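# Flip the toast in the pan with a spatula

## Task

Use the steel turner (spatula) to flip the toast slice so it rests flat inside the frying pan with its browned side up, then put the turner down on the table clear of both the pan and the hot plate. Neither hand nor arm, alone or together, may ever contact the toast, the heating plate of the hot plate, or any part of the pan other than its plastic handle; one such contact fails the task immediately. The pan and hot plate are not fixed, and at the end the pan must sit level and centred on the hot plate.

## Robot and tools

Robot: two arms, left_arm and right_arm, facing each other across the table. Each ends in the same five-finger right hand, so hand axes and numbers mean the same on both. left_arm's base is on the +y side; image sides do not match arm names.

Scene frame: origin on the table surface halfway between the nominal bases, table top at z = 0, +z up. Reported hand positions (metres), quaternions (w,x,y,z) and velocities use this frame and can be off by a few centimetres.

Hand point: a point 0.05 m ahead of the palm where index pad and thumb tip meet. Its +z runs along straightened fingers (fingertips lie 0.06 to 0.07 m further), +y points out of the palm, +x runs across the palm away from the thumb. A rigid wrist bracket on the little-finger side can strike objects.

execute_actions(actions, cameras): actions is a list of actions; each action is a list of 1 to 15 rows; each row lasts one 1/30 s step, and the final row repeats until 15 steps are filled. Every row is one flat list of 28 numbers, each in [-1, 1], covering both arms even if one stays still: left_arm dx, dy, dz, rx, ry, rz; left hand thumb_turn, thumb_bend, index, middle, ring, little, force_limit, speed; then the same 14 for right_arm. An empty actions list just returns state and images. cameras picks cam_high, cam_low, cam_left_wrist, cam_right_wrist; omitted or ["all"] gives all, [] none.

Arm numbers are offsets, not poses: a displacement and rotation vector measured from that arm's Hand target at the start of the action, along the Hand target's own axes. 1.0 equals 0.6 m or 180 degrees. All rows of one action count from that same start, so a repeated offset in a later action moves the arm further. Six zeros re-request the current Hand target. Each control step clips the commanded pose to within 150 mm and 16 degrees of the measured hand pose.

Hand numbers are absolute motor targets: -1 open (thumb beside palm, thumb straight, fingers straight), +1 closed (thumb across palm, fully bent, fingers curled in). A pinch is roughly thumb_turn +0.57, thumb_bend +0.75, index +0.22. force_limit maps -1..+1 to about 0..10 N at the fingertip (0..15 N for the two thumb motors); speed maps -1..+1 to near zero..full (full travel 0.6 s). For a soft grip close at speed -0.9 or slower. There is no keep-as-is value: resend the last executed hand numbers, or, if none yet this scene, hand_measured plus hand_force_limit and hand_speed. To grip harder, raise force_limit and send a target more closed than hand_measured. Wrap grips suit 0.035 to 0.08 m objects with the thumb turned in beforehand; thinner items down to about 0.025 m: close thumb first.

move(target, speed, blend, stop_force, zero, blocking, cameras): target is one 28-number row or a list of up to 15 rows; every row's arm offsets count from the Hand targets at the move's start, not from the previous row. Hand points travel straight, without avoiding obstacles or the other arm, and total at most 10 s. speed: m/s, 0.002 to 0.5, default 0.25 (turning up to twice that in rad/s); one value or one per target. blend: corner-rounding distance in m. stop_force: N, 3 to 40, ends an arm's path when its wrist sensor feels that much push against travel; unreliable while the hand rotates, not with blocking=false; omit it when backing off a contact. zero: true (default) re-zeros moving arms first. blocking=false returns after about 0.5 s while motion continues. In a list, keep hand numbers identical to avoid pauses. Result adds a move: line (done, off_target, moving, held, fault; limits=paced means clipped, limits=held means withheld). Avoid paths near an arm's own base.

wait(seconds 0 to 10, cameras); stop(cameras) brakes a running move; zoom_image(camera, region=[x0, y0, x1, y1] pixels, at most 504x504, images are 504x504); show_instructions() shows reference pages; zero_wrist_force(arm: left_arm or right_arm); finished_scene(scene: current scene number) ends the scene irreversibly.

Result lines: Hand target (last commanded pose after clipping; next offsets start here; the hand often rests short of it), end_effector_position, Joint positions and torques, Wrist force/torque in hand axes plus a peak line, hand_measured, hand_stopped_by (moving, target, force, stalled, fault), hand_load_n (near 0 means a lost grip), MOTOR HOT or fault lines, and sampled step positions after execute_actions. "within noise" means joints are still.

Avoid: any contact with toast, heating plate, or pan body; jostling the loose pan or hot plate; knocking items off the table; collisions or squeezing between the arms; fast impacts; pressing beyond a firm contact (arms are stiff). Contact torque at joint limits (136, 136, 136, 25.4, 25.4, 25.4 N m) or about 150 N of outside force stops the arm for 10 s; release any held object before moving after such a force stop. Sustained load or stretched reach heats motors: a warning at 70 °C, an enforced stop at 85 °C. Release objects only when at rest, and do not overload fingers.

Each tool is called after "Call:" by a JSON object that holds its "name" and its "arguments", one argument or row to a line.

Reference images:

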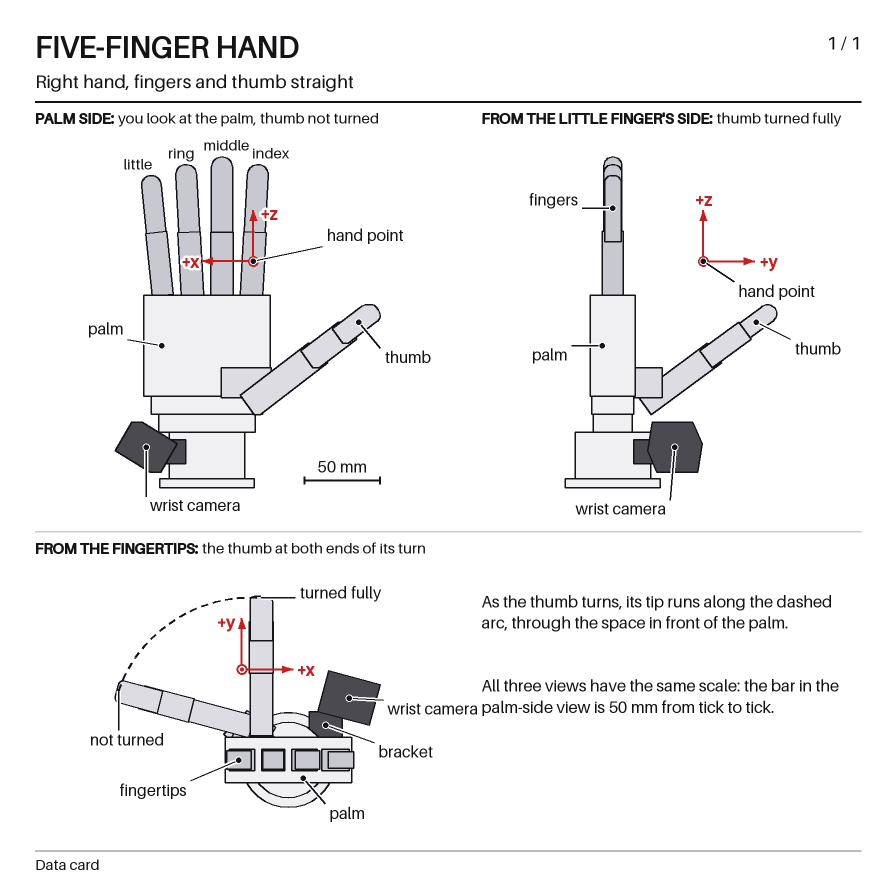

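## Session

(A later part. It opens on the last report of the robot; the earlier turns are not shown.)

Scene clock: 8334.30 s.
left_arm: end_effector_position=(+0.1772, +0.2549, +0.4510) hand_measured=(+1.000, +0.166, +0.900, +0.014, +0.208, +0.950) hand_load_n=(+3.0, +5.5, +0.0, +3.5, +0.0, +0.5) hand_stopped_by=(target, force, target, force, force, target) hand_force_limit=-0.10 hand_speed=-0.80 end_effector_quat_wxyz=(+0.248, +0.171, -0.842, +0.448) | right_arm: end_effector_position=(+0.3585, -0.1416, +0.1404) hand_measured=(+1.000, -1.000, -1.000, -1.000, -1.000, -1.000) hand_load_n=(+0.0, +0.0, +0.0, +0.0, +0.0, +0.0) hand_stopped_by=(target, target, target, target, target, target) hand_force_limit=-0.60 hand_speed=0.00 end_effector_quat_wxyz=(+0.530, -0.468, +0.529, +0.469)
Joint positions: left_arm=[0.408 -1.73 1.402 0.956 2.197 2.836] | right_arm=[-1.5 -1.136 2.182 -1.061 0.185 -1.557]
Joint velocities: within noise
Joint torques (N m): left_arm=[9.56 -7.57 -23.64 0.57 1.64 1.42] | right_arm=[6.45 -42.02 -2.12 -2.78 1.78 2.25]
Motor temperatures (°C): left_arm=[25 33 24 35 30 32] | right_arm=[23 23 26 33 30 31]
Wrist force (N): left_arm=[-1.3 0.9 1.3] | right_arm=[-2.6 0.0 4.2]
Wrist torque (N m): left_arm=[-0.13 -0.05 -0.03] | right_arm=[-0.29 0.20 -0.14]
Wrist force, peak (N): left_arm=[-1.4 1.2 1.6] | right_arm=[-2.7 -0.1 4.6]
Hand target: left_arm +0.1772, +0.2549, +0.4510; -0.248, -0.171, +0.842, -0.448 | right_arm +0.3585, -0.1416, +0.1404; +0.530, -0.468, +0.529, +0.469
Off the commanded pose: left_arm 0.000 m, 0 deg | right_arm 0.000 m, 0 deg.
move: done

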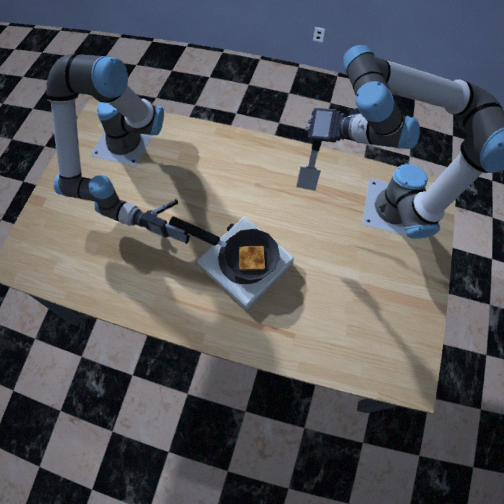

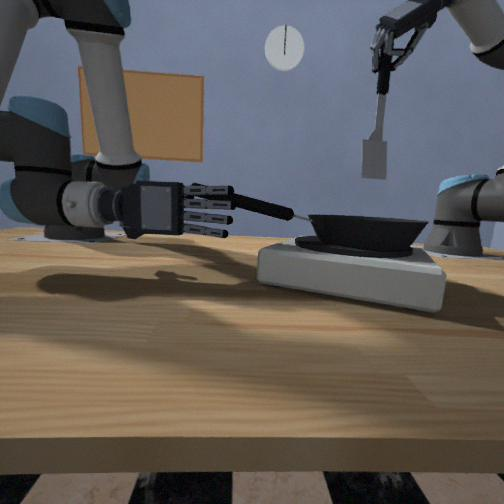

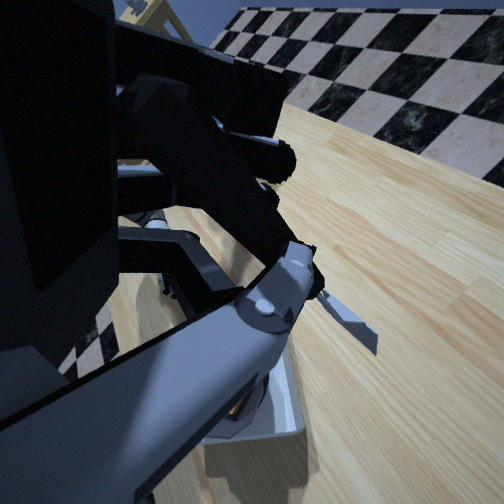

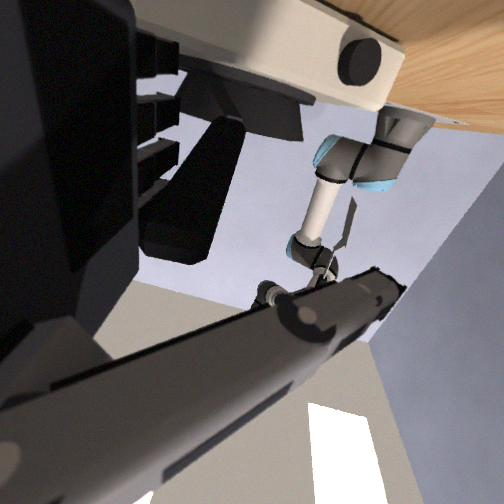

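Call:
{"name": "move", "arguments": {
  "target": [
    [0,0,0,0,0,0,1,0.97,0.9,0.6,0.95,0.95,-0.1,-0.8,-0.0183,0,0,0,0,0,1,-1,-1,-1,-1,-1,-0.6,0],
    [0,0,0,0,0,0,1,0.97,0.9,0.6,0.95,0.95,-0.1,-0.8,-0.0183,0,0.025,0,0,0,1,-1,-1,-1,-1,-1,-0.6,0]
  ],
  "speed": 0.03,
  "stop_force": 3,
  "cameras": []
}}

Call:
{"name": "move", "arguments": {
  "target": [0,0,0,0,0,0,1,0.97,0.9,0.6,0.95,0.95,-0.1,-0.8,0,0,0,0,0,0,1,1,-1,-1,-1,-1,-0.7,-0.85]
}}

Call:
{"name": "zoom_image", "arguments": {
  "camera": "cam_high",
  "region": [110, 165, 250, 305]
}}

Call:
{"name": "zoom_image", "arguments": {
  "camera": "cam_low",
  "region": [100, 100, 300, 300]
}}

Scene clock: 8354.73 s.
left_arm: end_effector_position=(+0.1772, +0.2549, +0.4510) hand_measured=(+1.000, +0.166, +0.900, +0.014, +0.208, +0.950) hand_load_n=(+3.0, +5.0, +0.0, +3.5, +0.0, +0.5) hand_stopped_by=(target, force, target, force, force, target) hand_force_limit=-0.10 hand_speed=-0.80 end_effector_quat_wxyz=(+0.248, +0.171, -0.842, +0.448) | right_arm: end_effector_position=(+0.3603, -0.1268, +0.1514) hand_measured=(+1.000, -1.000, -1.000, -1.000, -1.000, -1.000) hand_load_n=(-0.5, +0.0, +0.0, +0.0, +0.0, +0.0) hand_stopped_by=(target, target, target, target, target, target) hand_force_limit=-0.60 hand_speed=0.00 end_effector_quat_wxyz=(+0.530, -0.468, +0.529, +0.469)
Joint positions: left_arm=[0.408 -1.73 1.402 0.956 2.197 2.836] | right_arm=[-1.462 -1.151 2.155 -1.017 0.223 -1.559]
Joint velocities: within noise
Joint torques (N m): left_arm=[7.39 -7.64 -24.23 0.95 1.71 1.34] | right_arm=[-7.06 -42.18 -2.87 -2.82 -1.99 -0.45]
Motor temperatures (°C): left_arm=[25 32 24 35 30 32] | right_arm=[23 23 26 33 30 31]
Wrist force (N): left_arm=[-0.9 0.7 1.2] | right_arm=[-2.5 0.3 4.1]
Wrist torque (N m): left_arm=[-0.16 -0.09 -0.01] | right_arm=[-0.24 0.18 -0.14]
Wrist force, peak (N): left_arm=[-1.5 1.4 1.2] | right_arm=[-2.8 0.1 4.3]
Hand target: left_arm +0.1772, +0.2549, +0.4510; -0.248, -0.171, +0.842, -0.448 | right_arm +0.3603, -0.1268, +0.1514; +0.530, -0.468, +0.529, +0.469
Off the commanded pose: left_arm 0.000 m, 0 deg | right_arm 0.000 m, 0 deg.
move: done
No camera images: "cameras" was empty.

Scene clock: 8360.23 s.
left_arm: end_effector_position=(+0.1772, +0.2549, +0.4510) hand_measured=(+1.000, +0.166, +0.900, +0.014, +0.208, +0.950) hand_load_n=(+3.0, +5.5, +0.0, +3.0, +0.0, +0.5) hand_stopped_by=(target, force, target, force, force, target) hand_force_limit=-0.10 hand_speed=-0.80 end_effector_quat_wxyz=(+0.248, +0.171, -0.842, +0.448) | right_arm: end_effector_position=(+0.3603, -0.1268, +0.1514) hand_measured=(+1.000, -0.148, -1.000, -1.000, -1.000, -1.000) hand_load_n=(-0.5, +0.0, +0.0, +0.0, +0.0, +0.0) hand_stopped_by=(target, moving, target, target, target, target) hand_force_limit=-0.70 hand_speed=-0.85 end_effector_quat_wxyz=(+0.530, -0.468, +0.529, +0.469)
Joint positions: left_arm=[0.408 -1.73 1.402 0.956 2.197 2.836] | right_arm=[-1.462 -1.151 2.155 -1.017 0.223 -1.559]
Joint velocities: within noise
Joint torques (N m): left_arm=[8.34 -8.14 -23.87 0.67 1.73 1.23] | right_arm=[-7.34 -41.33 -9.16 -2.75 -1.66 2.06]
Motor temperatures (°C): left_arm=[25 32 24 35 30 32] | right_arm=[23 23 26 33 30 31]
Wrist force (N): left_arm=[-1.2 0.9 1.0] | right_arm=[-2.6 0.0 3.9]
Wrist torque (N m): left_arm=[-0.12 -0.05 -0.02] | right_arm=[-0.27 0.21 -0.16]
Wrist force, peak (N): left_arm=[-1.4 1.0 1.6] | right_arm=[-2.8 0.0 4.2]
Hand target: left_arm +0.1772, +0.2549, +0.4510; -0.248, -0.171, +0.842, -0.448 | right_arm +0.3603, -0.1268, +0.1514; +0.530, -0.468, +0.529, +0.469
Off the commanded pose: left_arm 0.000 m, 0 deg | right_arm 0.000 m, 0 deg.
move: moving (right_arm; no rest 5 s after the path's end)

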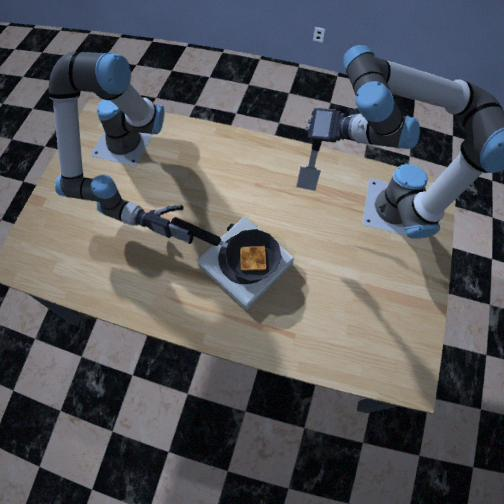

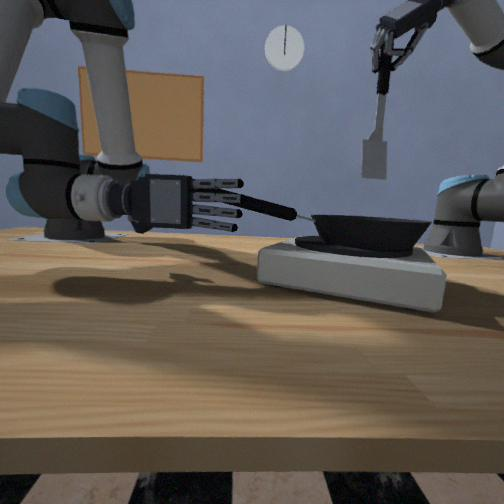

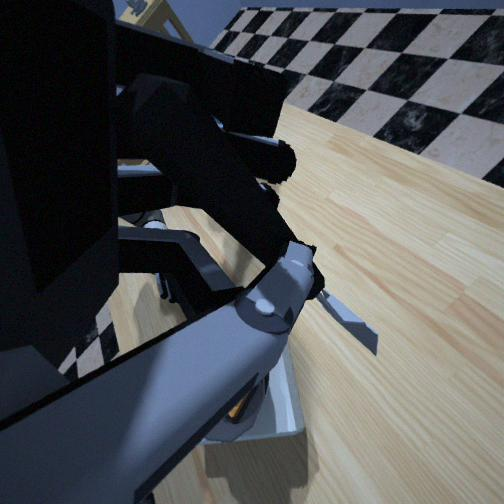

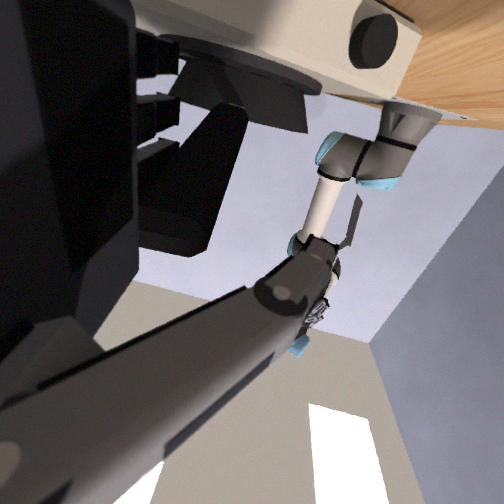

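Scaled by 3.600.

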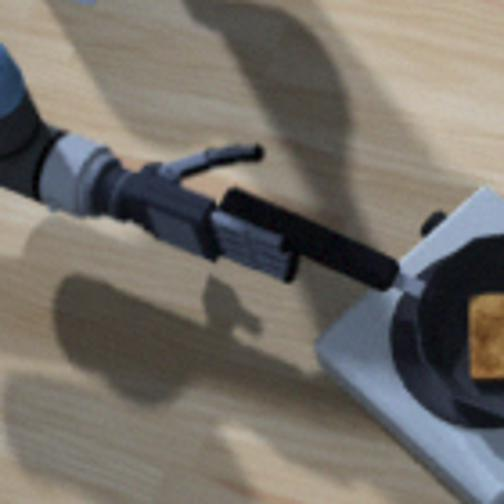

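Scaled by 2.520.

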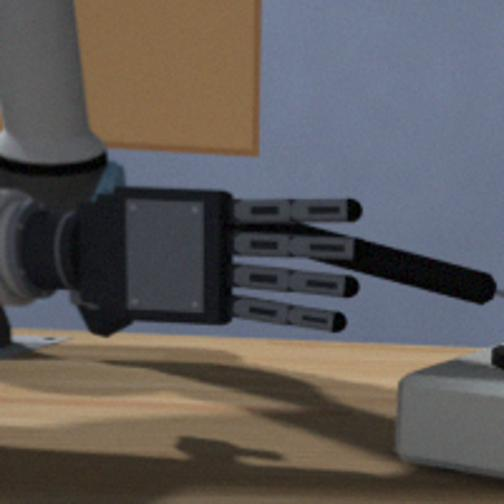

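Call:
{"name": "wait", "arguments": {
  "seconds": 3,
  "cameras": ["cam_low"]
}}

Call:
{"name": "wait", "arguments": {
  "seconds": 0.1,
  "cameras": ["cam_high"]
}}

Call:
{"name": "zoom_image", "arguments": {
  "camera": "cam_high",
  "region": [110, 165, 250, 305]
}}

Scene clock: 8370.33 s.
left_arm: end_effector_position=(+0.1772, +0.2549, +0.4510) hand_measured=(+1.000, +0.166, +0.900, +0.014, +0.208, +0.950) hand_load_n=(+3.5, +5.5, +0.0, +3.5, +0.0, +0.5) hand_stopped_by=(target, force, target, force, force, target) hand_force_limit=-0.10 hand_speed=-0.80 end_effector_quat_wxyz=(+0.248, +0.171, -0.842, +0.448) | right_arm: end_effector_position=(+0.3603, -0.1268, +0.1514) hand_measured=(+1.000, +1.000, -1.000, -1.000, -1.000, -1.000) hand_load_n=(+0.0, +0.0, +0.0, +0.0, +0.0, +0.5) hand_stopped_by=(target, target, target, target, target, target) hand_force_limit=-0.70 hand_speed=-0.85 end_effector_quat_wxyz=(+0.530, -0.468, +0.529, +0.469)
Joint positions: left_arm=[0.408 -1.73 1.402 0.956 2.197 2.836] | right_arm=[-1.462 -1.151 2.155 -1.017 0.223 -1.559]
Joint velocities: within noise
Joint torques (N m): left_arm=[8.53 -7.56 -23.99 0.52 1.56 1.3] | right_arm=[-5.92 -40.52 -19.49 -2.73 -0.99 1.94]
Motor temperatures (°C): left_arm=[25 32 24 35 30 32] | right_arm=[23 23 26 33 30 31]
Wrist force (N): left_arm=[-1.0 1.1 1.2] | right_arm=[-2.7 0.0 4.1]
Wrist torque (N m): left_arm=[-0.11 -0.08 0.00] | right_arm=[-0.29 0.23 -0.16]
Wrist force, peak (N): left_arm=[-1.4 1.1 1.5] | right_arm=[-2.8 -0.1 4.2]
Hand target: left_arm +0.1772, +0.2549, +0.4510; -0.248, -0.171, +0.842, -0.448 | right_arm +0.3603, -0.1268, +0.1514; +0.530, -0.468, +0.529, +0.469
Off the commanded pose: left_arm 0.000 m, 0 deg | right_arm 0.000 m, 0 deg.
wait: 3.00 s; at rest by 0.30 s
Images, in order (width x height): cam_low 504x504.

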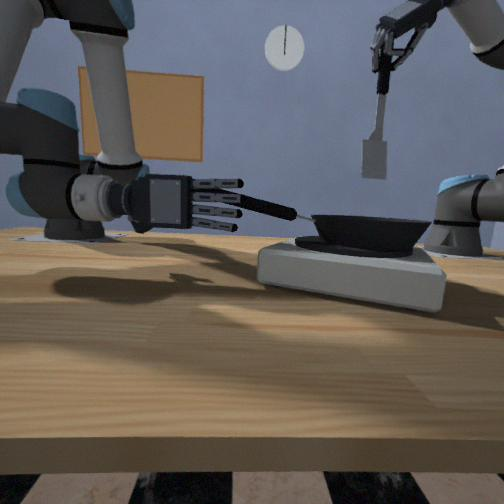

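Scene clock: 8370.43 s.
left_arm: end_effector_position=(+0.1772, +0.2549, +0.4510) hand_measured=(+1.000, +0.166, +0.900, +0.014, +0.208, +0.950) hand_load_n=(+3.0, +5.5, +0.0, +3.0, +0.0, +0.5) hand_stopped_by=(target, force, target, force, force, target) hand_force_limit=-0.10 hand_speed=-0.80 end_effector_quat_wxyz=(+0.248, +0.171, -0.842, +0.448) | right_arm: end_effector_position=(+0.3603, -0.1268, +0.1514) hand_measured=(+1.000, +1.000, -1.000, -1.000, -1.000, -1.000) hand_load_n=(+0.0, +0.0, +0.0, +0.0, +0.0, +0.0) hand_stopped_by=(target, target, target, target, target, target) hand_force_limit=-0.70 hand_speed=-0.85 end_effector_quat_wxyz=(+0.530, -0.468, +0.529, +0.469)
Joint positions: left_arm=[0.408 -1.73 1.402 0.956 2.197 2.836] | right_arm=[-1.462 -1.151 2.155 -1.017 0.223 -1.559]
Joint velocities: within noise
Joint torques (N m): left_arm=[8.71 -9.31 -24.36 0.49 1.39 1.44] | right_arm=[-5.82 -40.59 -19.65 -2.63 -1.01 1.97]
Motor temperatures (°C): left_arm=[25 32 24 35 30 32] | right_arm=[23 23 26 33 30 31]
Wrist force (N): left_arm=[-1.4 0.8 0.9] | right_arm=[-2.6 0.3 4.0]
Wrist torque (N m): left_arm=[-0.13 -0.01 -0.04] | right_arm=[-0.25 0.21 -0.14]
Wrist force, peak (N): left_arm=[-1.4 0.8 1.1] | right_arm=[-2.6 0.3 4.0]
Hand target: left_arm +0.1772, +0.2549, +0.4510; -0.248, -0.171, +0.842, -0.448 | right_arm +0.3603, -0.1268, +0.1514; +0.530, -0.468, +0.529, +0.469
Off the commanded pose: left_arm 0.000 m, 0 deg | right_arm 0.000 m, 0 deg.
wait: 0.10 s; no rest
Images, in order (width x height): cam_high 504x504.

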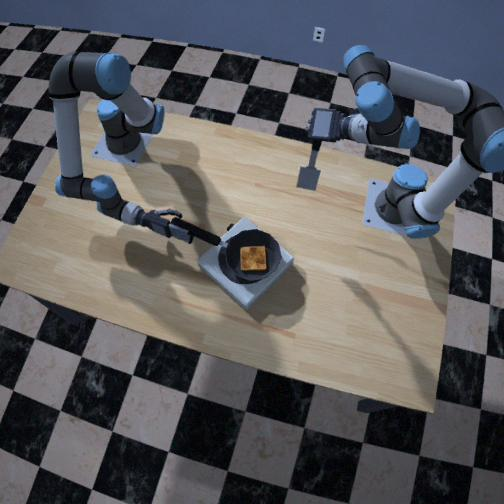

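Scaled by 3.600.

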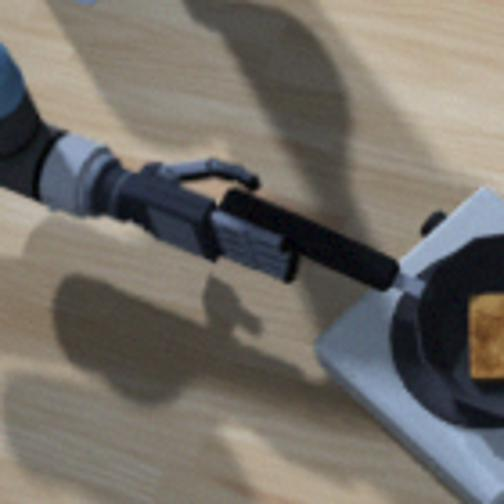

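Call:
{"name": "move", "arguments": {
  "target": [0,0,0,0,0,0,1,0.97,0.9,0.6,0.95,0.95,-0.1,-0.8,0,0,0,0,0,0,1,1,0.1,0.1,-1,-1,-0.7,-0.85]
}}

Call:
{"name": "zoom_image", "arguments": {
  "camera": "cam_high",
  "region": [110, 165, 250, 305]
}}

Call:
{"name": "zoom_image", "arguments": {
  "camera": "cam_low",
  "region": [100, 100, 300, 300]
}}

Scene clock: 8386.13 s.
left_arm: end_effector_position=(+0.1772, +0.2549, +0.4510) hand_measured=(+1.000, +0.166, +0.900, +0.014, +0.208, +0.950) hand_load_n=(+2.5, +5.0, +0.0, +3.5, +0.0, +0.5) hand_stopped_by=(target, force, target, force, force, target) hand_force_limit=-0.10 hand_speed=-0.80 end_effector_quat_wxyz=(+0.248, +0.171, -0.842, +0.448) | right_arm: end_effector_position=(+0.3603, -0.1268, +0.1514) hand_measured=(+1.000, +0.998, +0.100, -0.884, -1.000, -1.000) hand_load_n=(-0.5, +2.5, +0.5, +1.5, +0.0, +0.0) hand_stopped_by=(target, target, target, force, target, target) hand_force_limit=-0.70 hand_speed=-0.85 end_effector_quat_wxyz=(+0.530, -0.468, +0.529, +0.469)
Joint positions: left_arm=[0.408 -1.73 1.402 0.956 2.197 2.836] | right_arm=[-1.462 -1.151 2.155 -1.017 0.223 -1.559]
Joint velocities: within noise
Joint torques (N m): left_arm=[8.54 -6.97 -23.4 0.35 1.52 1.29] | right_arm=[-5.09 -39.46 -19.72 -2.47 -0.43 1.99]
Motor temperatures (°C): left_arm=[25 32 24 35 30 32] | right_arm=[23 23 26 33 30 31]
Wrist force (N): left_arm=[-1.4 1.4 0.9] | right_arm=[-2.8 -0.7 4.4]
Wrist torque (N m): left_arm=[-0.04 -0.01 -0.02] | right_arm=[-0.21 0.23 -0.21]
Wrist force, peak (N): left_arm=[-1.6 1.2 1.3] | right_arm=[-4.0 -0.3 4.4]
Hand target: left_arm +0.1772, +0.2549, +0.4510; -0.248, -0.171, +0.842, -0.448 | right_arm +0.3603, -0.1268, +0.1514; +0.530, -0.468, +0.529, +0.469
Off the commanded pose: left_arm 0.000 m, 0 deg | right_arm 0.000 m, 0 deg.
move: done

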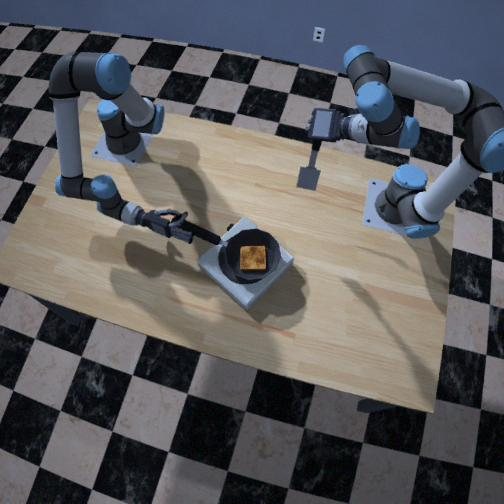

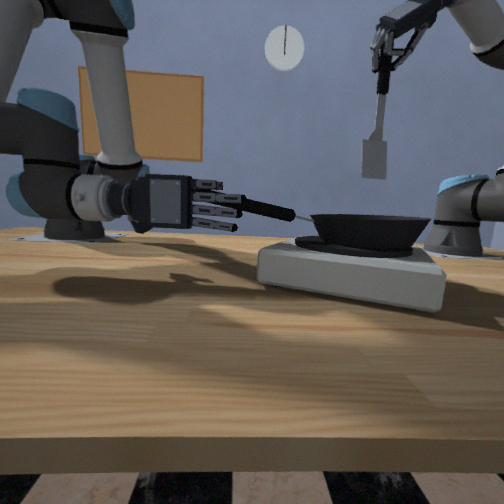

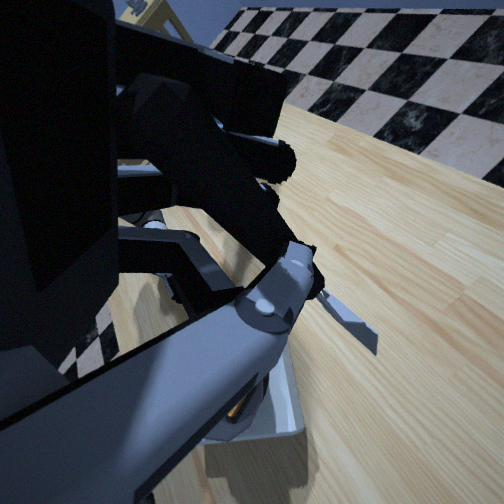

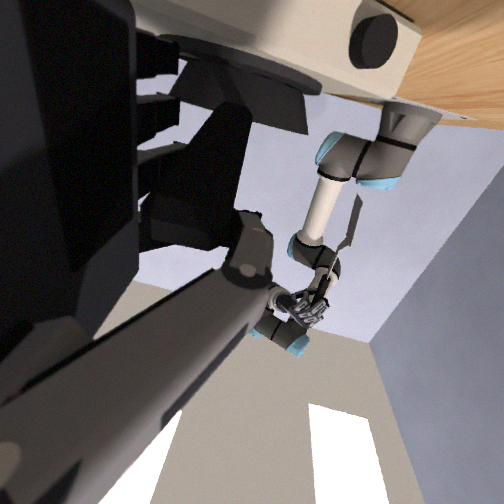

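Scaled by 3.600.

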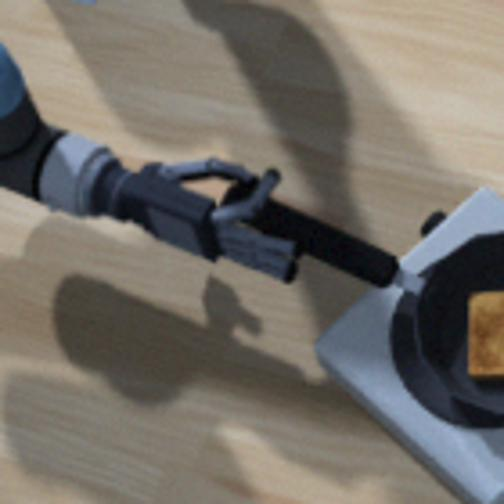

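Scaled by 2.520.

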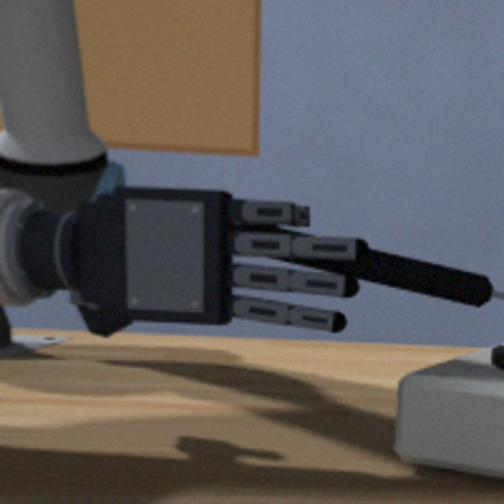

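Call:
{"name": "move", "arguments": {
  "target": [0,0,0,0,0,0,1,0.97,0.9,0.6,0.95,0.95,-0.1,-0.8,0,-0.003,-0.0248,0,0,0,1,1,0.1,0.1,-1,-1,-0.7,-0.85],
  "speed": 0.015
}}

Call:
{"name": "zoom_image", "arguments": {
  "camera": "cam_high",
  "region": [195, 210, 300, 315]
}}

Call:
{"name": "zoom_image", "arguments": {
  "camera": "cam_low",
  "region": [260, 190, 450, 300]
}}

Scene clock: 8397.33 s.
left_arm: end_effector_position=(+0.1772, +0.2549, +0.4510) hand_measured=(+1.000, +0.166, +0.900, +0.014, +0.208, +0.950) hand_load_n=(+3.0, +5.0, +0.0, +3.5, +0.5, +0.5) hand_stopped_by=(target, force, target, force, force, target) hand_force_limit=-0.10 hand_speed=-0.80 end_effector_quat_wxyz=(+0.248, +0.171, -0.842, +0.448) | right_arm: end_effector_position=(+0.3602, -0.1419, +0.1514) hand_measured=(+1.000, +1.000, +0.100, -0.884, -1.000, -1.000) hand_load_n=(+0.0, +0.5, +0.0, +0.5, +0.0, +0.0) hand_stopped_by=(target, target, target, force, target, target) hand_force_limit=-0.70 hand_speed=-0.85 end_effector_quat_wxyz=(+0.530, -0.468, +0.529, +0.469)
Joint positions: left_arm=[0.408 -1.73 1.402 0.956 2.197 2.836] | right_arm=[-1.501 -1.161 2.173 -1.028 0.184 -1.557]
Joint velocities: within noise
Joint torques (N m): left_arm=[7.42 -7.58 -24.11 0.51 1.56 1.43] | right_arm=[8.93 -32.78 -12.54 -2.39 1.8 2.77]
Motor temperatures (°C): left_arm=[25 32 24 35 30 32] | right_arm=[23 23 26 33 30 31]
Wrist force (N): left_arm=[-1.1 1.0 1.3] | right_arm=[-3.2 0.0 4.3]
Wrist torque (N m): left_arm=[-0.13 -0.06 -0.02] | right_arm=[-0.23 0.19 -0.18]
Wrist force, peak (N): left_arm=[-1.4 1.3 1.4] | right_arm=[-2.7 -0.8 6.0]
Hand target: left_arm +0.1772, +0.2549, +0.4510; -0.248, -0.171, +0.842, -0.448 | right_arm +0.3603, -0.1418, +0.1514; +0.530, -0.468, +0.529, +0.469
Off the commanded pose: left_arm 0.000 m, 0 deg | right_arm 0.000 m, 0 deg.
move: done

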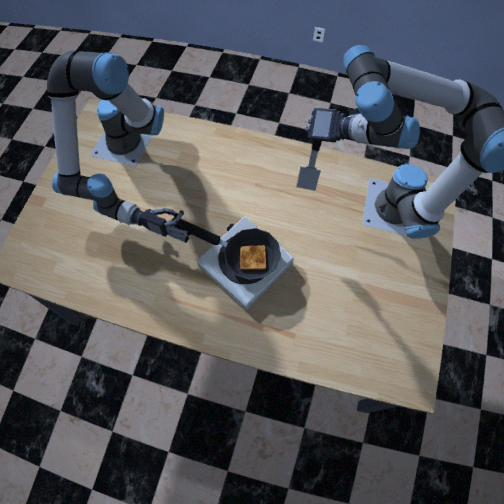

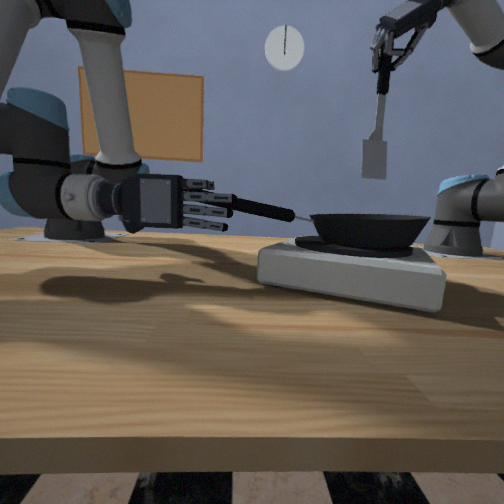

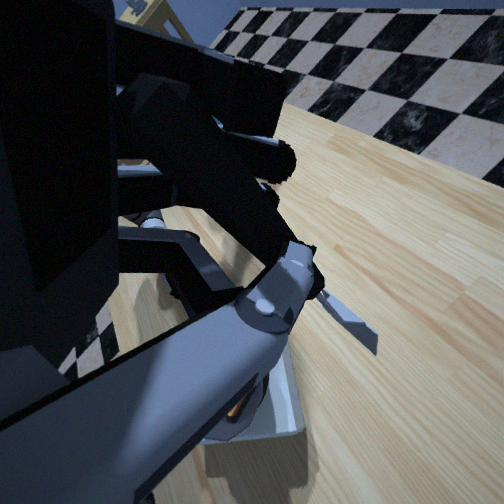

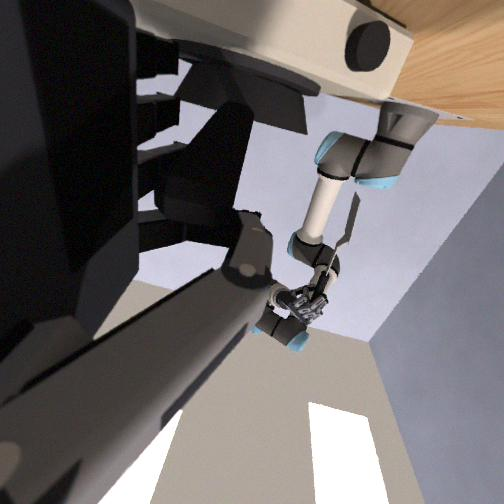

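Scaled by 4.800.

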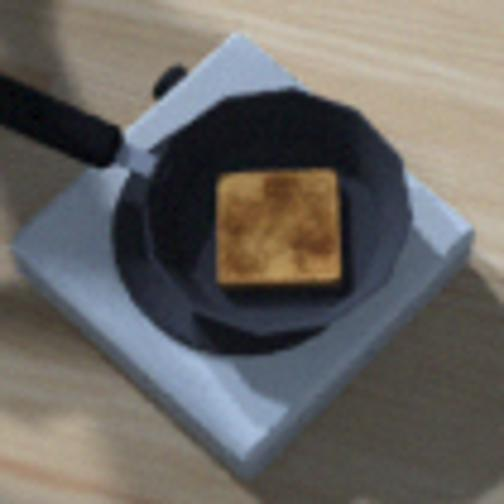

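Scaled by 2.653.

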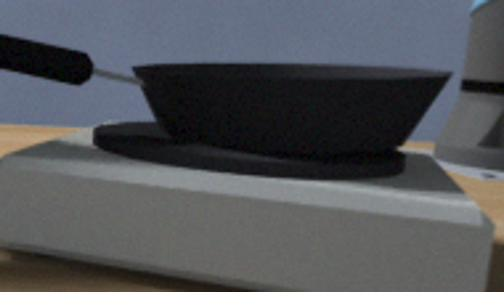

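Call:
{"name": "move", "arguments": {
  "target": [0,0,0,0,0,0,1,0.97,0.9,0.6,0.95,0.95,-0.1,-0.8,0,0,0,0,0,0,1,1,-1,-1,-1,-1,-0.7,-0.85],
  "cameras": []
}}

Call:
{"name": "move", "arguments": {
  "target": [0,0,0,0,0,0,1,0.97,0.9,0.6,0.95,0.95,-0.1,-0.8,0,0.003,0.0248,0,0,0,1,1,-1,-1,-1,-1,-0.7,-0.85],
  "speed": 0.03
}}

Call:
{"name": "zoom_image", "arguments": {
  "camera": "cam_low",
  "region": [200, 170, 450, 320]
}}

Call:
{"name": "zoom_image", "arguments": {
  "camera": "cam_high",
  "region": [195, 210, 300, 315]
}}

Scene clock: 8419.70 s.
left_arm: end_effector_position=(+0.1772, +0.2549, +0.4510) hand_measured=(+1.000, +0.166, +0.900, +0.014, +0.208, +0.950) hand_load_n=(+3.0, +5.5, +0.0, +3.5, +0.0, +0.5) hand_stopped_by=(target, force, target, force, force, target) hand_force_limit=-0.10 hand_speed=-0.80 end_effector_quat_wxyz=(+0.248, +0.171, -0.842, +0.448) | right_arm: end_effector_position=(+0.3603, -0.1418, +0.1514) hand_measured=(+1.000, +1.000, -1.000, -1.000, -1.000, -1.000) hand_load_n=(+0.0, +0.0, +0.0, +0.0, +0.0, +0.0) hand_stopped_by=(target, target, target, target, target, target) hand_force_limit=-0.70 hand_speed=-0.85 end_effector_quat_wxyz=(+0.530, -0.468, +0.529, +0.469)
Joint positions: left_arm=[0.408 -1.73 1.402 0.956 2.197 2.836] | right_arm=[-1.501 -1.161 2.173 -1.028 0.184 -1.557]
Joint velocities: within noise
Joint torques (N m): left_arm=[8.57 -7.9 -22.9 0.17 1.53 1.31] | right_arm=[7.38 -16.04 -14.04 2.13 1.93 -1.76]
Motor temperatures (°C): left_arm=[25 32 24 35 30 32] | right_arm=[23 23 26 33 30 31]
Wrist force (N): left_arm=[-0.9 1.0 1.2] | right_arm=[-2.6 0.2 4.1]
Wrist torque (N m): left_arm=[-0.12 -0.10 -0.01] | right_arm=[-0.29 0.19 -0.14]
Wrist force, peak (N): left_arm=[-1.6 1.1 1.4] | right_arm=[-3.8 0.0 4.3]
Hand target: left_arm +0.1772, +0.2549, +0.4510; -0.248, -0.171, +0.842, -0.448 | right_arm +0.3603, -0.1418, +0.1514; +0.530, -0.468, +0.529, +0.469
Off the commanded pose: left_arm 0.000 m, 0 deg | right_arm 0.000 m, 0 deg.
move: done
No camera images: "cameras" was empty.

Scene clock: 8420.47 s.
left_arm: end_effector_position=(+0.1772, +0.2549, +0.4510) hand_measured=(+1.000, +0.166, +0.900, +0.014, +0.208, +0.950) hand_load_n=(+2.5, +5.5, +0.0, +3.5, +0.0, +0.5) hand_stopped_by=(target, force, target, force, force, target) hand_force_limit=-0.10 hand_speed=-0.80 end_effector_quat_wxyz=(+0.248, +0.171, -0.842, +0.448) | right_arm: end_effector_position=(+0.3604, -0.1267, +0.1514) hand_measured=(+1.000, +1.000, -1.000, -1.000, -1.000, -1.000) hand_load_n=(+0.0, +0.0, +0.0, +0.0, +0.0, +0.0) hand_stopped_by=(target, target, target, target, target, target) hand_force_limit=-0.70 hand_speed=-0.85 end_effector_quat_wxyz=(+0.530, -0.468, +0.529, +0.469) end_effector_velocity=(-0.001, -0.002, -0.001) end_effector_angular_velocity=(+0.000, +0.002, +0.003)
Joint positions: left_arm=[0.408 -1.73 1.402 0.956 2.197 2.836] | right_arm=[-1.462 -1.15 2.154 -1.017 0.223 -1.559]
Joint velocities: left_arm=[within noise] | right_arm=[-0.005 0 0.002 0 -0.007 0]
Joint torques (N m): left_arm=[8.46 -7.75 -23.32 0.32 1.42 1.42] | right_arm=[-6.6 -32 -2.77 1.24 -1.74 -2.47]
Motor temperatures (°C): left_arm=[25 32 24 35 30 32] | right_arm=[23 23 26 33 30 31]
Wrist force (N): left_arm=[-1.2 0.7 1.2] | right_arm=[-2.7 -0.2 3.9]
Wrist torque (N m): left_arm=[-0.15 -0.04 -0.03] | right_arm=[-0.30 0.22 -0.15]
Wrist force, peak (N): left_arm=[-1.5 1.1 1.2] | right_arm=[-2.6 -0.1 4.3]
Hand target: left_arm +0.1772, +0.2549, +0.4510; -0.248, -0.171, +0.842, -0.448 | right_arm +0.3603, -0.1268, +0.1514; +0.530, -0.468, +0.529, +0.469
Off the commanded pose: left_arm 0.000 m, 0 deg | right_arm 0.000 m, 0 deg.
move: done

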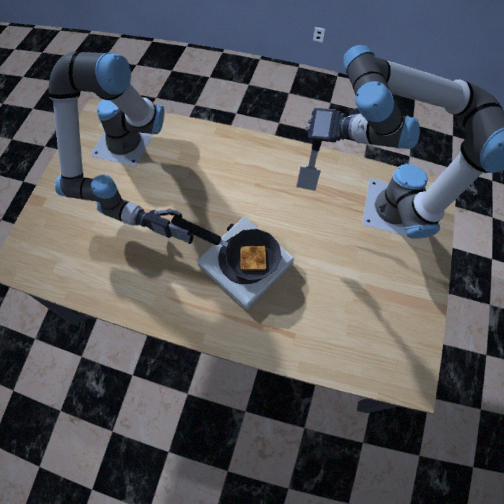

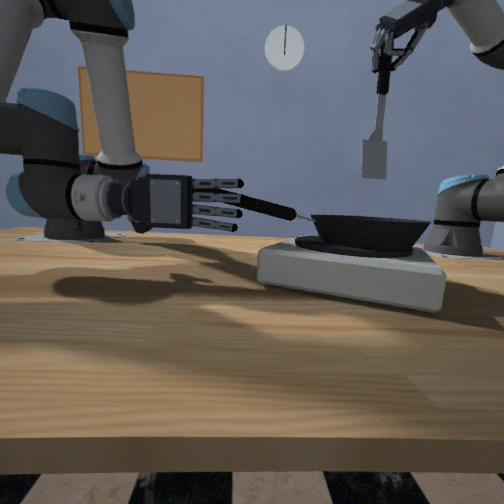

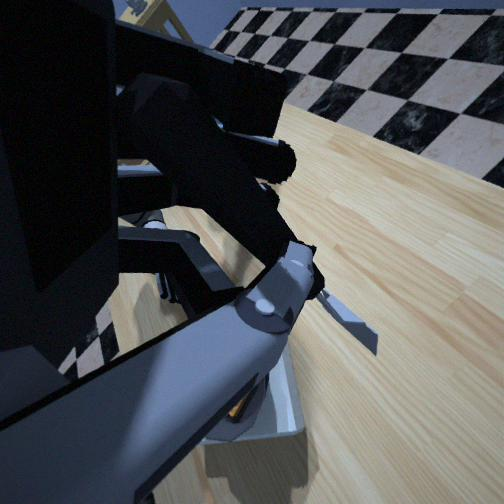

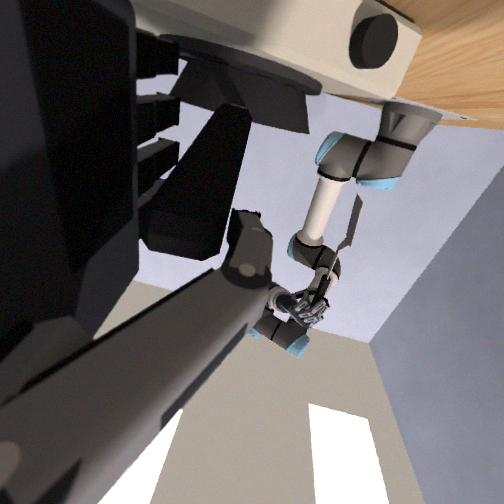

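Scaled by 2.016.

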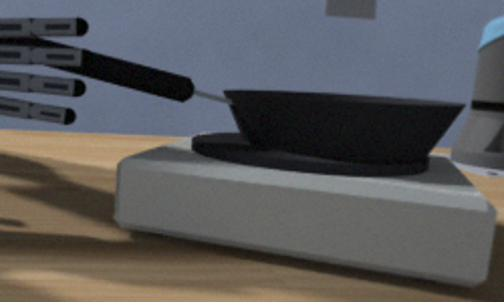

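Scaled by 4.800.

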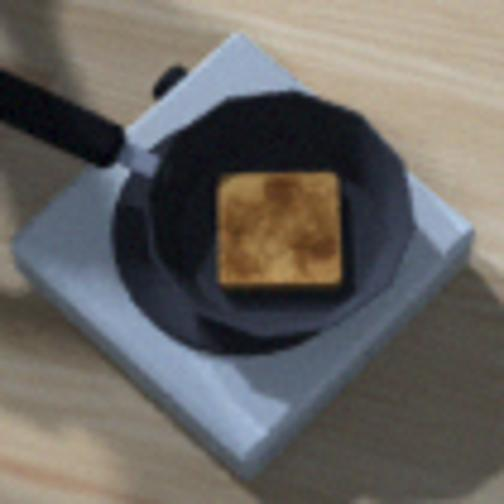

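Call:
{"name": "move", "arguments": {
  "target": [0,0,0,0,0,0,1,0.97,0.9,0.6,0.95,0.95,-0.1,-0.8,0,0,0,0,0,0,1,1,-1,-0.3,-1,-1,-0.2,-0.85],
  "cameras": ["cam_low"]
}}

Call:
{"name": "zoom_image", "arguments": {
  "camera": "cam_low",
  "region": [200, 170, 450, 320]
}}

Scene clock: 8427.33 s.
left_arm: end_effector_position=(+0.1772, +0.2549, +0.4510) hand_measured=(+1.000, +0.166, +0.900, +0.014, +0.208, +0.950) hand_load_n=(+3.0, +5.0, +0.0, +3.5, +0.0, +0.5) hand_stopped_by=(target, force, target, force, force, target) hand_force_limit=-0.10 hand_speed=-0.80 end_effector_quat_wxyz=(+0.248, +0.171, -0.842, +0.448) | right_arm: end_effector_position=(+0.3603, -0.1268, +0.1514) hand_measured=(+1.000, +0.998, -1.000, -0.878, -1.000, -1.000) hand_load_n=(+0.0, +3.0, +0.0, +4.5, +0.0, +0.0) hand_stopped_by=(target, target, target, force, target, target) hand_force_limit=-0.20 hand_speed=-0.85 end_effector_quat_wxyz=(+0.530, -0.468, +0.529, +0.469)
Joint positions: left_arm=[0.408 -1.73 1.402 0.956 2.197 2.836] | right_arm=[-1.462 -1.151 2.155 -1.017 0.223 -1.559]
Joint velocities: within noise
Joint torques (N m): left_arm=[7.62 -7.86 -22.99 0.23 1.35 1.31] | right_arm=[-6.25 -42.13 -6.51 -2.52 -1.96 2]
Motor temperatures (°C): left_arm=[25 32 24 35 30 32] | right_arm=[23 23 26 33 30 31]
Wrist force (N): left_arm=[-1.4 1.0 0.9] | right_arm=[-2.4 -0.5 4.2]
Wrist torque (N m): left_arm=[-0.10 0.00 -0.04] | right_arm=[-0.04 0.17 -0.18]
Wrist force, peak (N): left_arm=[-1.4 1.4 1.3] | right_arm=[-2.6 -0.9 4.5]
Hand target: left_arm +0.1772, +0.2549, +0.4510; -0.248, -0.171, +0.842, -0.448 | right_arm +0.3603, -0.1268, +0.1514; +0.530, -0.468, +0.529, +0.469
Off the commanded pose: left_arm 0.000 m, 0 deg | right_arm 0.000 m, 0 deg.
move: done
Images, in order (width x height): cam_low 504x504.

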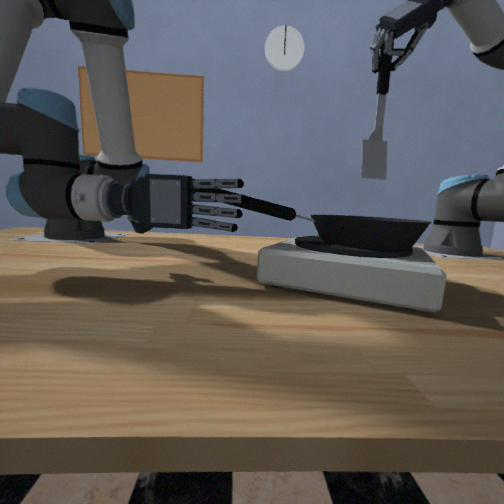

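Scaled by 2.016.

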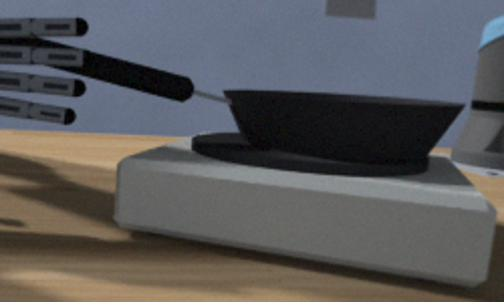

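Call:
{"name": "move", "arguments": {
  "target": [0,0,0,0,0,0,1,0.97,0.9,0.6,0.95,0.95,-0.1,-0.8,0,-0.0058,-0.0193,0,0,0,1,1,-1,-0.3,-1,-1,-0.2,-0.85],
  "speed": 0.01,
  "cameras": ["cam_low","cam_high"]
}}

Call:
{"name": "zoom_image", "arguments": {
  "camera": "cam_low",
  "region": [200, 170, 450, 320]
}}

Call:
{"name": "zoom_image", "arguments": {
  "camera": "cam_high",
  "region": [195, 210, 300, 315]
}}

Scene clock: 8434.80 s.
left_arm: end_effector_position=(+0.1772, +0.2549, +0.4510) hand_measured=(+1.000, +0.166, +0.900, +0.014, +0.208, +0.950) hand_load_n=(+3.0, +5.0, +0.0, +3.5, +0.0, +0.5) hand_stopped_by=(target, force, target, force, force, target) hand_force_limit=-0.10 hand_speed=-0.80 end_effector_quat_wxyz=(+0.248, +0.171, -0.842, +0.448) | right_arm: end_effector_position=(+0.3623, -0.1388, +0.1514) hand_measured=(+1.000, +1.000, -1.000, -0.876, -1.000, -1.000) hand_load_n=(+0.0, +0.5, +0.0, +0.0, +0.0, +0.0) hand_stopped_by=(target, target, target, force, target, target) hand_force_limit=-0.20 hand_speed=-0.85 end_effector_quat_wxyz=(+0.530, -0.468, +0.529, +0.469)
Joint positions: left_arm=[0.408 -1.73 1.402 0.956 2.197 2.836] | right_arm=[-1.494 -1.156 2.164 -1.023 0.191 -1.557]
Joint velocities: within noise
Joint torques (N m): left_arm=[7.99 -7.82 -22.19 0.3 1.29 1.2] | right_arm=[6.67 -38.71 -6.2 -2.63 0.81 2.82]
Motor temperatures (°C): left_arm=[25 32 24 35 30 32] | right_arm=[23 23 26 33 30 31]
Wrist force (N): left_arm=[-1.4 0.7 1.3] | right_arm=[-2.6 0.3 4.3]
Wrist torque (N m): left_arm=[-0.17 -0.02 -0.04] | right_arm=[-0.30 0.21 -0.15]
Wrist force, peak (N): left_arm=[-1.4 1.1 1.5] | right_arm=[-2.8 -0.3 5.5]
Hand target: left_arm +0.1772, +0.2549, +0.4510; -0.248, -0.171, +0.842, -0.448 | right_arm +0.3623, -0.1387, +0.1514; +0.530, -0.468, +0.529, +0.469
Off the commanded pose: left_arm 0.000 m, 0 deg | right_arm 0.000 m, 0 deg.
move: done
Images, in order (width x height): cam_high 504x504, cam_low 504x504.

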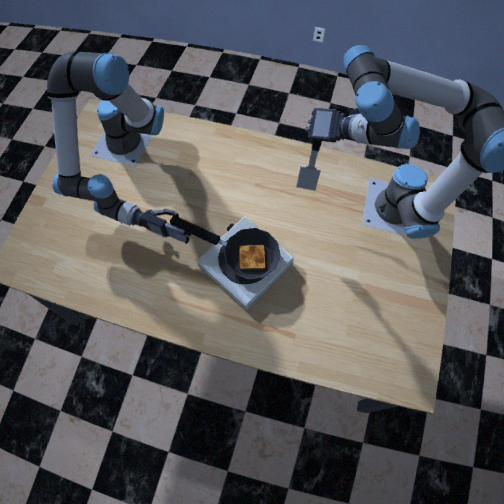

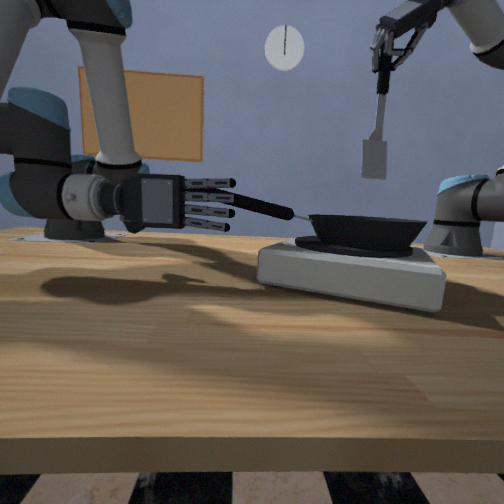

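Scaled by 2.016.

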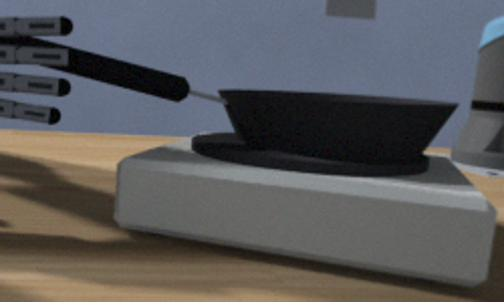

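Scaled by 4.800.

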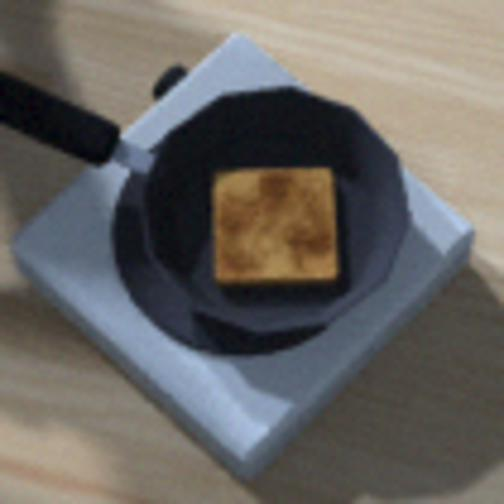

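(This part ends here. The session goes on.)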